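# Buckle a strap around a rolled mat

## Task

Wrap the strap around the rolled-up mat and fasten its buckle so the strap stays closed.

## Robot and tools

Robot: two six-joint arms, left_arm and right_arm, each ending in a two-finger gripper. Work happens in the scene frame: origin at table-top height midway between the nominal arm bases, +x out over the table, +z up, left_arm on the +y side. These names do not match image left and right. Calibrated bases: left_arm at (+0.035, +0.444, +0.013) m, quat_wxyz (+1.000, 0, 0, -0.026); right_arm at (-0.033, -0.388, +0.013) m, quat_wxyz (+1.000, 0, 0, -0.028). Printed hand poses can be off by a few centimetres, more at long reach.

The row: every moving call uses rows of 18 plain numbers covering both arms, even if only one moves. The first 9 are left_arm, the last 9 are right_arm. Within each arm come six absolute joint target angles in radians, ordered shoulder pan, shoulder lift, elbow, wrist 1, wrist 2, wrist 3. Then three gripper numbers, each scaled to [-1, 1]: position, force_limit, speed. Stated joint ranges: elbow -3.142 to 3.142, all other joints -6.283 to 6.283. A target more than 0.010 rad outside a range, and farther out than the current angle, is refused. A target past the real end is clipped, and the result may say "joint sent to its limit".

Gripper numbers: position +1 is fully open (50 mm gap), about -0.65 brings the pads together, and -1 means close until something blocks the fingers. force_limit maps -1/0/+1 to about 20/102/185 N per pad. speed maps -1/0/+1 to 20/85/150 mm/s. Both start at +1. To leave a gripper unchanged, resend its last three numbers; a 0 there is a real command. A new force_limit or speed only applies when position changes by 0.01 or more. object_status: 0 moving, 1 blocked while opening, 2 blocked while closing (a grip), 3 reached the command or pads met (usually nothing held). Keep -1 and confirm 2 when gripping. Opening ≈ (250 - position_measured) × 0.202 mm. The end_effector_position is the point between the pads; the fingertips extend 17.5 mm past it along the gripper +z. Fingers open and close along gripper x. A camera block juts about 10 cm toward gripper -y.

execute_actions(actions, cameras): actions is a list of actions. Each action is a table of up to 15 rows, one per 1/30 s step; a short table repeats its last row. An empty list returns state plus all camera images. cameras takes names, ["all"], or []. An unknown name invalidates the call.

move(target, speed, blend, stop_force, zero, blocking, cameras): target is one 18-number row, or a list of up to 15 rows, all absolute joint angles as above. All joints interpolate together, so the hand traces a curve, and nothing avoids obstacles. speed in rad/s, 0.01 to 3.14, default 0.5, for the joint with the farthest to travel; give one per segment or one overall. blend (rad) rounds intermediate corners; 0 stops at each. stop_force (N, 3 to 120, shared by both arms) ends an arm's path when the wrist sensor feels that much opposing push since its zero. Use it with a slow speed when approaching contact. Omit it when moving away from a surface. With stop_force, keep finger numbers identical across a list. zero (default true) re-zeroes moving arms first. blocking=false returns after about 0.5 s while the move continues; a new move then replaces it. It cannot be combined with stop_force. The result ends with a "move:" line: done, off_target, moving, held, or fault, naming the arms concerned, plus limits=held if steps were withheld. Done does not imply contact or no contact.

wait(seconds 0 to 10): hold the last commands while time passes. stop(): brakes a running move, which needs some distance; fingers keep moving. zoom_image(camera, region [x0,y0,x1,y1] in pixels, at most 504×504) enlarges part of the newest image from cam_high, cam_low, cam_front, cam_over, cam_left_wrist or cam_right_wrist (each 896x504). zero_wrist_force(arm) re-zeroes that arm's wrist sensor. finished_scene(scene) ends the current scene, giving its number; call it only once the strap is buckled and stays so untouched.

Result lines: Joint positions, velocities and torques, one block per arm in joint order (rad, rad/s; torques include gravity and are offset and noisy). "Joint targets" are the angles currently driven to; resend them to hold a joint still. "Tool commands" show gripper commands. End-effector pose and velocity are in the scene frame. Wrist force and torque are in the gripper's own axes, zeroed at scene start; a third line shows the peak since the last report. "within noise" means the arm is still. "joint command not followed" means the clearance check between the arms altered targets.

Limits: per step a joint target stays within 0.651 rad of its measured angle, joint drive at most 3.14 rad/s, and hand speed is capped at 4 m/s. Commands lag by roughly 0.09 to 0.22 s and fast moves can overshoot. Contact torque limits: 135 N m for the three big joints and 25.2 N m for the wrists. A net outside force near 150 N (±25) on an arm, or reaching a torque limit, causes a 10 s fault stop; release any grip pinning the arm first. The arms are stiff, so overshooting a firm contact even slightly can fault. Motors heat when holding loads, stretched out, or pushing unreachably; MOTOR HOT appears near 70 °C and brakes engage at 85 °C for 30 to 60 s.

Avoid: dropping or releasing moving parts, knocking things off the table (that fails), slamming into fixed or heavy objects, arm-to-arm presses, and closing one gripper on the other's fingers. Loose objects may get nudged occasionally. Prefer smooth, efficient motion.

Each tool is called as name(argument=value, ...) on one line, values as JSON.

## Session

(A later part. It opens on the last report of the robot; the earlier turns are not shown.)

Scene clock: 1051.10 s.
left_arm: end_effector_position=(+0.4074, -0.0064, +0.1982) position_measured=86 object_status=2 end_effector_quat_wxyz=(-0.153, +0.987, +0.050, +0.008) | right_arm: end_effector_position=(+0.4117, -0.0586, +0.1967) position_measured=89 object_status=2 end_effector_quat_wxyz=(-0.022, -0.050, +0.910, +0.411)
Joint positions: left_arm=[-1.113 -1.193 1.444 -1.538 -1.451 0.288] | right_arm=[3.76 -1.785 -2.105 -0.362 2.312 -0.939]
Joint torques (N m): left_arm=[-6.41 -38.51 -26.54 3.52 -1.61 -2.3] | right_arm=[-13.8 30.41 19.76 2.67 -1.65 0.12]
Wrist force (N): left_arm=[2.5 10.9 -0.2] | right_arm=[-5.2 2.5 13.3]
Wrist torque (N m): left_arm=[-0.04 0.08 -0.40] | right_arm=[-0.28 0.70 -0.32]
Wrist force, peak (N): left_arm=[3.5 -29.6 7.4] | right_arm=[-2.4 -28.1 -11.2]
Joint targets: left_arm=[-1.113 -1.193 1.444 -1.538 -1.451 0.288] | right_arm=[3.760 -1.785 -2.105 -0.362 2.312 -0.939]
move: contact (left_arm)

move(target=[-1.1129,-1.1935,1.4440,-1.5374,-1.4507,0.2883,-1,-0.4,-1,3.7598,-1.7849,-2.1049,-0.3624,2.3116,-0.9387,-1,-0.1,-1], speed=0.02)

move(target=[-1.1129,-1.1935,1.4440,-1.5374,-1.4507,0.2883,0.6,-0.4,-1,3.7598,-1.7849,-2.1049,-0.3624,2.3116,-0.9387,-1,-0.1,-1])

move(target=[-0.9650,-1.3804,1.6400,-1.7800,-1.5800,0.3400,0.6,-0.4,-1,3.7598,-1.7849,-2.1049,-0.3624,2.3116,-0.9387,-1,-0.1,-1], speed=0.15, stop_force=12, cameras=["cam_front","cam_left_wrist","cam_high","cam_over"])

zoom_image(camera="cam_front", region=[381, 155, 463, 205])

zoom_image(camera="cam_high", region=[423, 185, 477, 215])

Scene clock: 1056.77 s.
left_arm: end_effector_position=(+0.4074, -0.0062, +0.1982) position_measured=86 object_status=2 end_effector_quat_wxyz=(-0.153, +0.987, +0.050, +0.008) | right_arm: end_effector_position=(+0.4117, -0.0586, +0.1966) position_measured=89 object_status=2 end_effector_quat_wxyz=(-0.022, -0.050, +0.910, +0.411)
Joint positions: left_arm=[-1.113 -1.193 1.444 -1.537 -1.451 0.288] | right_arm=[3.76 -1.785 -2.105 -0.362 2.312 -0.939]
Joint torques (N m): left_arm=[12.65 -53.95 -10.51 4.91 2.66 0.98] | right_arm=[-13.39 21.93 11.86 2.9 -1.73 0.21]
Wrist force (N): left_arm=[2.7 16.3 -3.1] | right_arm=[-4.5 7.0 17.4]
Wrist torque (N m): left_arm=[-0.03 0.06 -0.43] | right_arm=[-0.23 0.70 -0.32]
Wrist force, peak (N): left_arm=[3.3 16.7 -1.8] | right_arm=[-5.3 5.8 18.1]
Joint targets: left_arm=[-1.113 -1.194 1.444 -1.537 -1.451 0.288] | right_arm=[3.760 -1.785 -2.105 -0.362 2.312 -0.939]
move: done

Scene clock: 1057.27 s.
left_arm: end_effector_position=(+0.4075, -0.0061, +0.1982) position_measured=63 object_status=3 end_effector_quat_wxyz=(-0.153, +0.987, +0.050, +0.008) | right_arm: end_effector_position=(+0.4118, -0.0587, +0.1966) position_measured=89 object_status=2 end_effector_quat_wxyz=(-0.022, -0.050, +0.910, +0.411)
Joint positions: left_arm=[-1.113 -1.194 1.444 -1.537 -1.451 0.288] | right_arm=[3.76 -1.785 -2.105 -0.362 2.311 -0.939]
Joint torques (N m): left_arm=[7.87 -51.82 -26.74 -4.67 0.64 2.54] | right_arm=[2.4 22.08 12.27 4.42 5.52 0.1]
Wrist force (N): left_arm=[-0.9 -1.5 1.0] | right_arm=[-8.0 -7.6 5.8]
Wrist torque (N m): left_arm=[-0.14 0.00 -0.17] | right_arm=[-0.38 0.65 -0.48]
Wrist force, peak (N): left_arm=[2.8 15.5 -2.4] | right_arm=[-4.9 5.4 17.3]
Joint targets: left_arm=[-1.113 -1.194 1.444 -1.537 -1.451 0.288] | right_arm=[3.760 -1.785 -2.105 -0.362 2.312 -0.939]
move: done

Scene clock: 1058.37 s.
left_arm: end_effector_position=(+0.4101, -0.0017, +0.2006) position_measured=63 object_status=3 end_effector_quat_wxyz=(-0.142, +0.988, +0.055, +0.005) | right_arm: end_effector_position=(+0.4117, -0.0586, +0.1966) position_measured=89 object_status=2 end_effector_quat_wxyz=(-0.022, -0.050, +0.910, +0.411)
Joint positions: left_arm=[-1.1 -1.209 1.461 -1.558 -1.462 0.293] | right_arm=[3.76 -1.785 -2.105 -0.362 2.312 -0.939]
Joint torques (N m): left_arm=[11.79 -52.14 -18.75 -5.79 -0.42 -1.22] | right_arm=[9.91 21.58 12.28 4.25 6.51 0.15]
Wrist force (N): left_arm=[-5.9 -4.1 0.6] | right_arm=[-12.1 -9.0 3.4]
Wrist torque (N m): left_arm=[-0.16 0.01 -0.01] | right_arm=[-0.42 0.49 -0.39]
Wrist force, peak (N): left_arm=[-18.1 7.7 2.5] | right_arm=[-24.8 1.0 11.0]
Joint targets: left_arm=[-1.100 -1.209 1.461 -1.558 -1.462 0.293] | right_arm=[3.760 -1.785 -2.105 -0.362 2.312 -0.939]
move: contact (left_arm); left_arm: the wrist 1 is farthest, 0.222 rad from its target
Images, in order (width x height): cam_high 896x504, cam_front 896x504, cam_over 896x504, cam_left_wrist 896x504.

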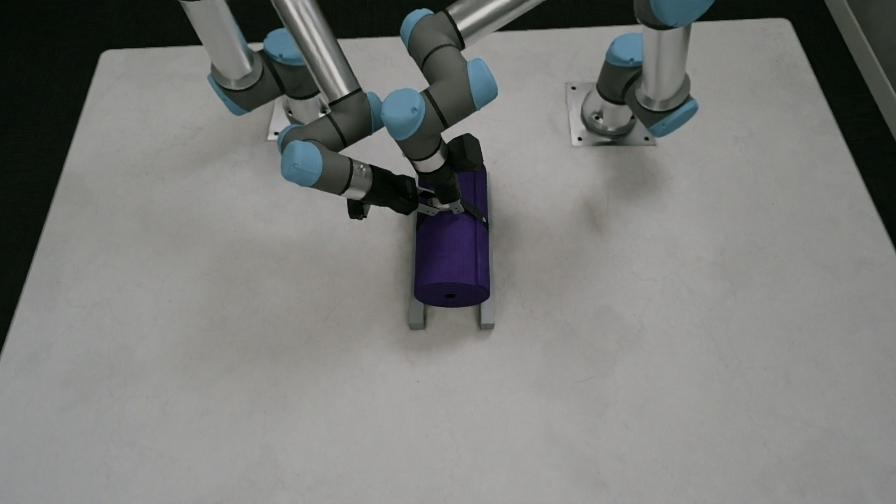

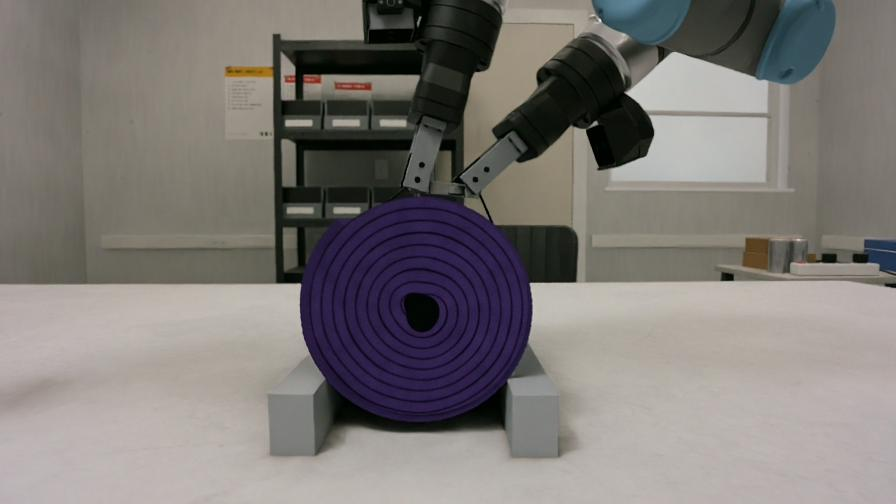

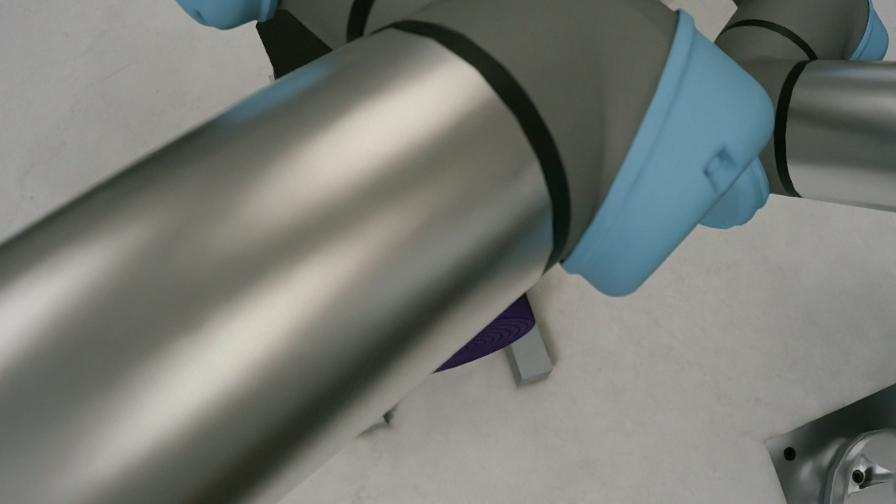

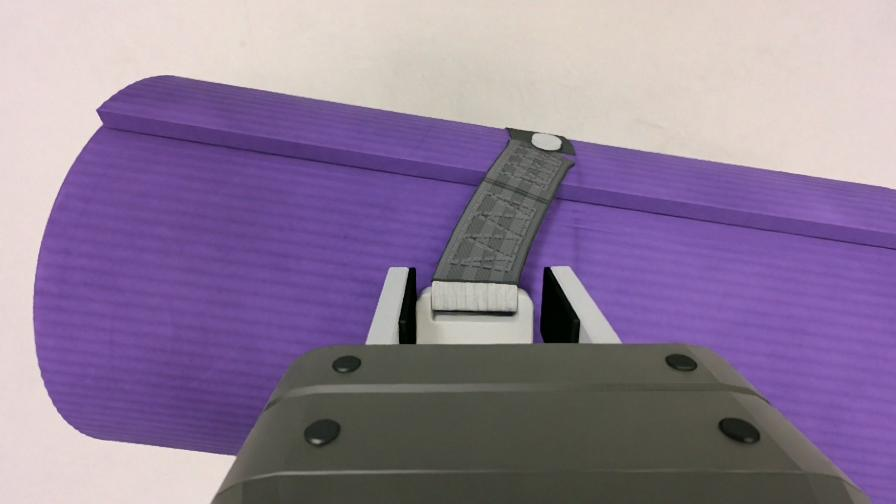

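Scaled by 6.146.

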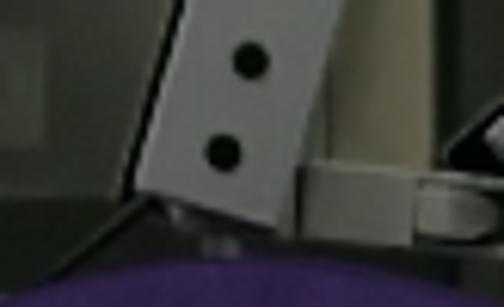

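Scaled by 9.333.

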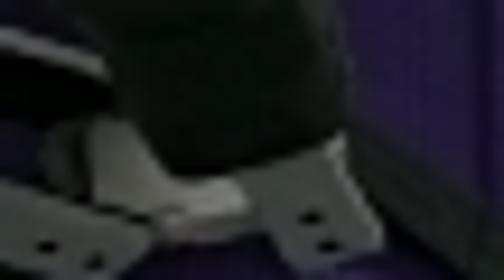

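move(target=[-1.1125,-1.1960,1.4460,-1.5390,-1.4507,0.2887,1,-0.4,-1,3.7598,-1.7849,-2.1049,-0.3624,2.3116,-0.9387,-1,-0.1,-1], speed=0.05)

move(target=[[-1.1125,-1.2210,1.3950,-1.4630,-1.4507,0.2887,1,-0.4,-1,3.7598,-1.7849,-2.1049,-0.3624,2.3116,-0.9387,-1,-0.1,-1],[-1.0125,-1.40,1.3950,-1.4630,-1.4507,0.2887,1,-0.4,-1,3.7598,-1.7849,-2.1049,-0.3624,2.3116,-0.9387,-1,-0.1,-1]], speed=0.3, cameras=["cam_front","cam_left_wrist","cam_high","cam_low","cam_over"])

zoom_image(camera="cam_front", region=[381, 155, 463, 205])

zoom_image(camera="cam_high", region=[423, 185, 477, 215])

Scene clock: 1065.57 s.
left_arm: end_effector_position=(+0.4075, -0.0057, +0.1988) position_measured=3 object_status=0 end_effector_quat_wxyz=(-0.152, +0.987, +0.050, +0.008) | right_arm: end_effector_position=(+0.4117, -0.0586, +0.1967) position_measured=89 object_status=2 end_effector_quat_wxyz=(-0.022, -0.050, +0.910, +0.411)
Joint positions: left_arm=[-1.113 -1.196 1.446 -1.539 -1.451 0.289] | right_arm=[3.76 -1.785 -2.105 -0.362 2.312 -0.939]
Joint torques (N m): left_arm=[8.35 -50.99 -17.24 -4.77 -1.51 -1.06] | right_arm=[-0.62 22.06 12.88 5.38 0.79 0.06]
Wrist force (N): left_arm=[-0.8 -1.3 0.6] | right_arm=[-8.1 -9.0 6.0]
Wrist torque (N m): left_arm=[-0.12 0.00 -0.05] | right_arm=[-0.45 0.61 -0.50]
Wrist force, peak (N): left_arm=[-6.2 -4.0 0.7] | right_arm=[-13.0 -10.5 4.4]
Joint targets: left_arm=[-1.113 -1.196 1.446 -1.539 -1.451 0.289] | right_arm=[3.760 -1.785 -2.105 -0.362 2.312 -0.939]
move: done

Scene clock: 1067.37 s.
left_arm: end_effector_position=(+0.4395, +0.0535, +0.3298) position_measured=3 object_status=3 end_effector_quat_wxyz=(-0.071, +0.991, +0.105, +0.035) | right_arm: end_effector_position=(+0.4117, -0.0586, +0.1966) position_measured=89 object_status=2 end_effector_quat_wxyz=(-0.022, -0.050, +0.910, +0.411)
Joint positions: left_arm=[-1.012 -1.4 1.395 -1.463 -1.451 0.289] | right_arm=[3.76 -1.785 -2.105 -0.362 2.312 -0.939]
Joint torques (N m): left_arm=[-4.23 -39.33 -27.79 -3.54 0.87 2.26] | right_arm=[-7.12 22.35 12.55 5.48 0.64 0.17]
Wrist force (N): left_arm=[-1.0 -2.0 0.9] | right_arm=[-7.6 -7.7 5.4]
Wrist torque (N m): left_arm=[-0.21 0.00 -0.09] | right_arm=[-0.40 0.63 -0.49]
Wrist force, peak (N): left_arm=[0.1 -4.3 -1.2] | right_arm=[-8.4 -9.0 6.2]
Joint targets: left_arm=[-1.012 -1.400 1.395 -1.463 -1.451 0.289] | right_arm=[3.760 -1.785 -2.105 -0.362 2.312 -0.939]
move: done
Images, in order (width x height): cam_high 896x504, cam_low 896x504, cam_front 896x504, cam_over 896x504, cam_left_wrist 896x504.

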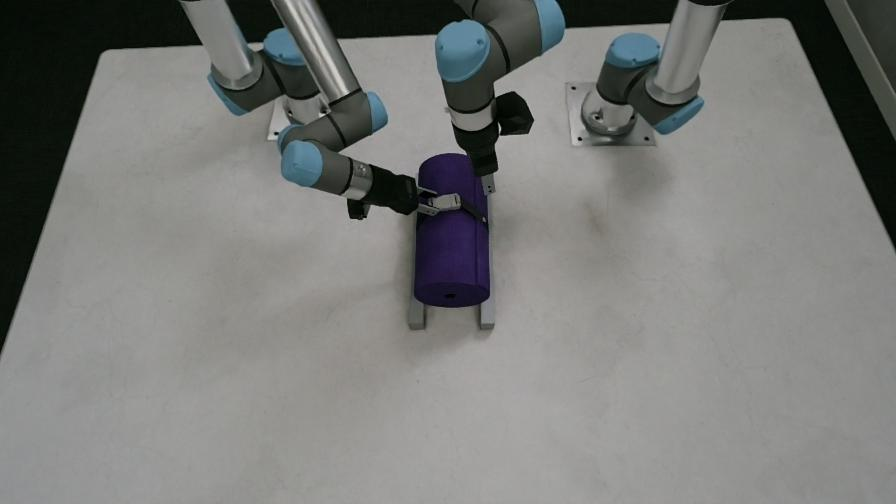

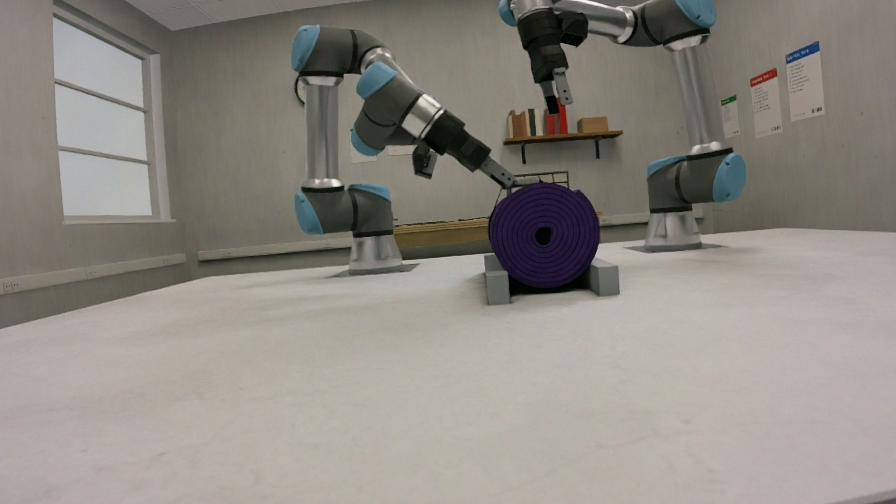

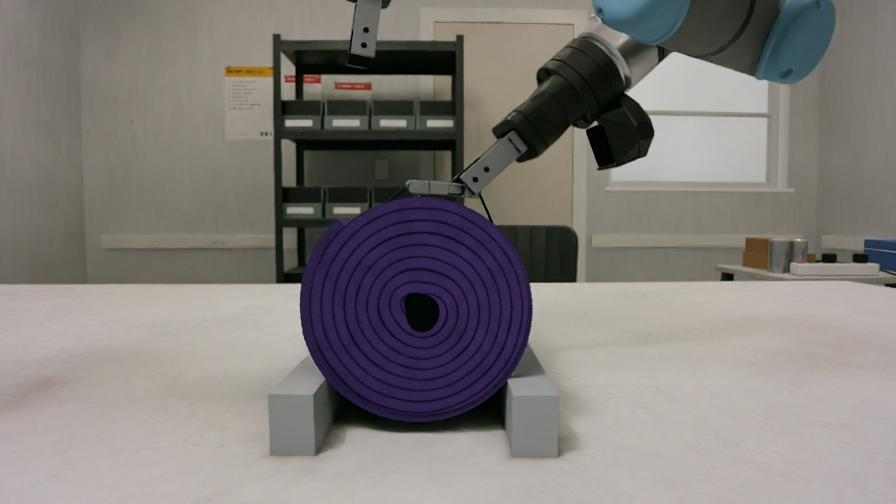

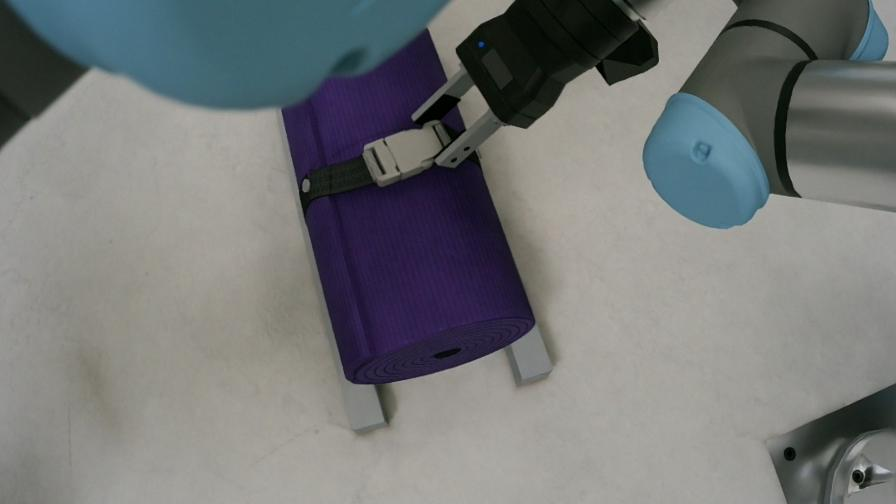

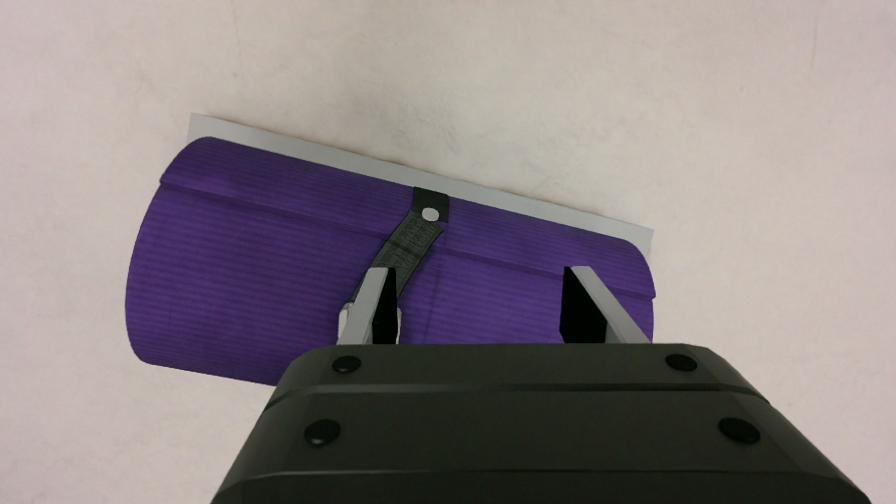

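Scaled by 6.146.

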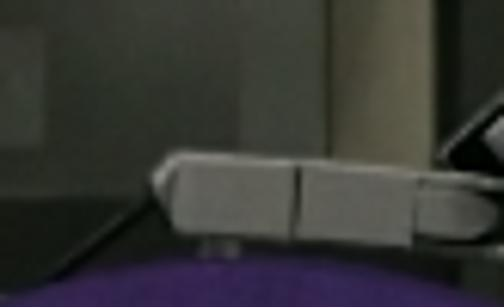

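Scaled by 9.333.

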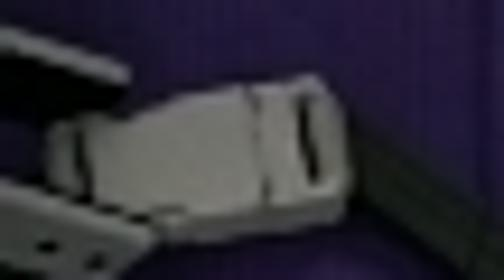

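move(target=[-1.0125,-1.40,1.3950,-1.4630,-1.4507,0.2887,1,-0.4,-1,3.7598,-1.7849,-2.1049,-0.3624,2.3116,-0.9387,0.8,-0.1,-1])

move(target=[-1.0125,-1.40,1.3950,-1.4630,-1.4507,0.2887,1,-0.4,-1,3.6834,-1.6377,-2.1354,-0.4419,2.2910,-1.0310,0.8,-0.1,-1], speed=0.1, stop_force=15, cameras=["cam_front","cam_over"])

zoom_image(camera="cam_over", region=[300, 80, 500, 220])

Scene clock: 1078.40 s.
left_arm: end_effector_position=(+0.4395, +0.0535, +0.3299) position_measured=3 object_status=3 end_effector_quat_wxyz=(-0.070, +0.991, +0.105, +0.035) | right_arm: end_effector_position=(+0.4117, -0.0586, +0.1967) position_measured=32 object_status=0 end_effector_quat_wxyz=(-0.022, -0.050, +0.910, +0.411)
Joint positions: left_arm=[-1.013 -1.4 1.395 -1.463 -1.451 0.289] | right_arm=[3.76 -1.785 -2.105 -0.362 2.312 -0.939]
Joint torques (N m): left_arm=[-9.01 -43.86 -30.12 -0.23 2.56 2.11] | right_arm=[-6.13 22.37 12.15 2.31 0.6 0.13]
Wrist force (N): left_arm=[-1.0 -1.7 0.9] | right_arm=[-4.6 -2.3 -0.2]
Wrist torque (N m): left_arm=[-0.17 0.01 -0.09] | right_arm=[-0.44 0.88 -0.60]
Wrist force, peak (N): left_arm=[-1.1 -2.0 0.6] | right_arm=[-8.2 -9.1 6.3]
Joint targets: left_arm=[-1.012 -1.400 1.395 -1.463 -1.451 0.289] | right_arm=[3.760 -1.785 -2.105 -0.362 2.312 -0.939]
move: done

Scene clock: 1080.97 s.
left_arm: end_effector_position=(+0.4395, +0.0535, +0.3299) position_measured=3 object_status=3 end_effector_quat_wxyz=(-0.070, +0.991, +0.105, +0.035) | right_arm: end_effector_position=(+0.4140, -0.1094, +0.2441) position_measured=32 object_status=3 end_effector_quat_wxyz=(+0.033, -0.062, +0.909, +0.411)
Joint positions: left_arm=[-1.013 -1.4 1.395 -1.463 -1.451 0.289] | right_arm=[3.683 -1.638 -2.135 -0.442 2.291 -1.031]
Joint torques (N m): left_arm=[-8.79 -43.84 -29.67 -0.33 2.28 2.26] | right_arm=[6.74 12.39 29.05 4.96 3.93 1.52]
Wrist force (N): left_arm=[-0.9 -1.8 0.9] | right_arm=[-4.7 -2.2 0.0]
Wrist torque (N m): left_arm=[-0.19 0.00 -0.09] | right_arm=[-0.41 0.89 -0.54]
Wrist force, peak (N): left_arm=[-1.2 -2.1 0.6] | right_arm=[-4.9 -2.6 -0.1]
Joint targets: left_arm=[-1.012 -1.400 1.395 -1.463 -1.451 0.289] | right_arm=[3.683 -1.638 -2.135 -0.442 2.291 -1.031]
move: done
Images, in order (width x height): cam_front 896x504, cam_over 896x504.

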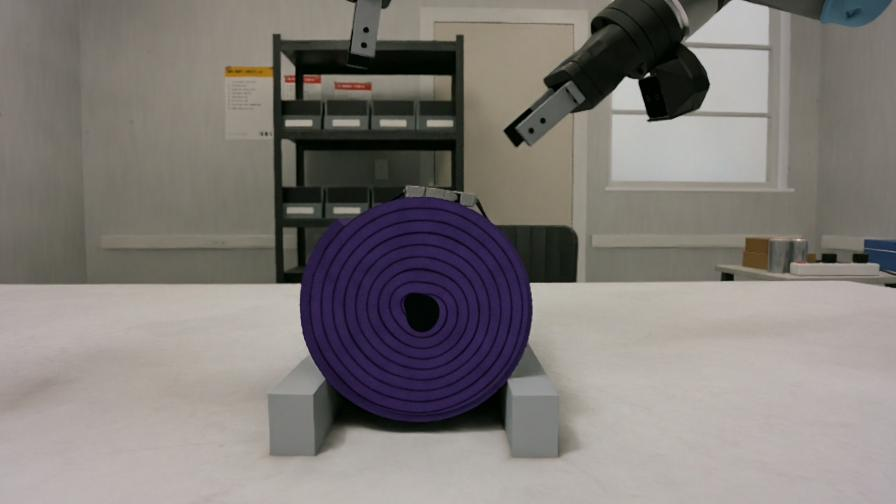

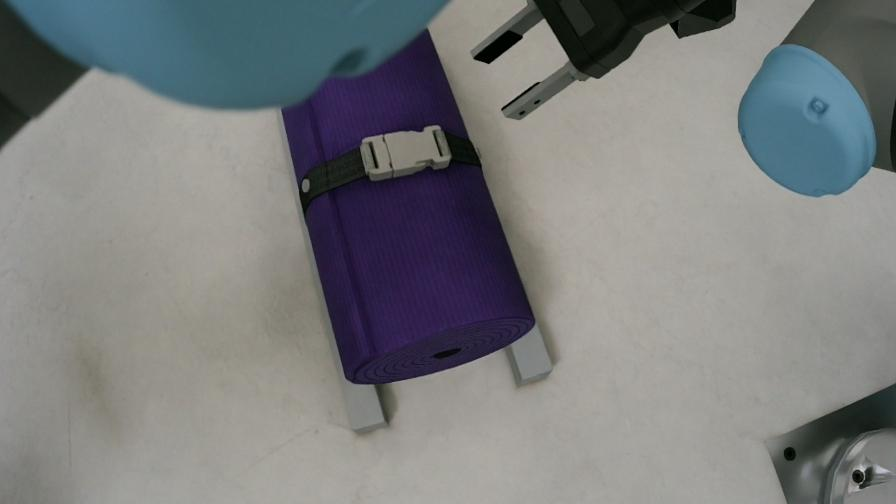

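Scaled by 2.520.

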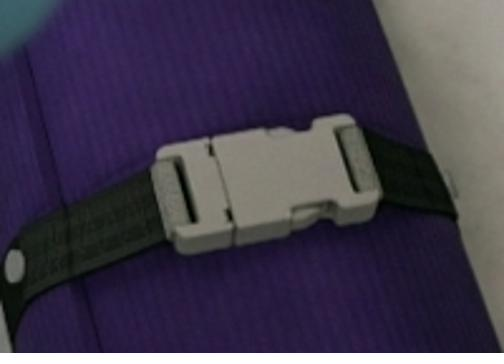

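Buckled flush.

finished_scene(scene=2)

The scene is finished: the task was done.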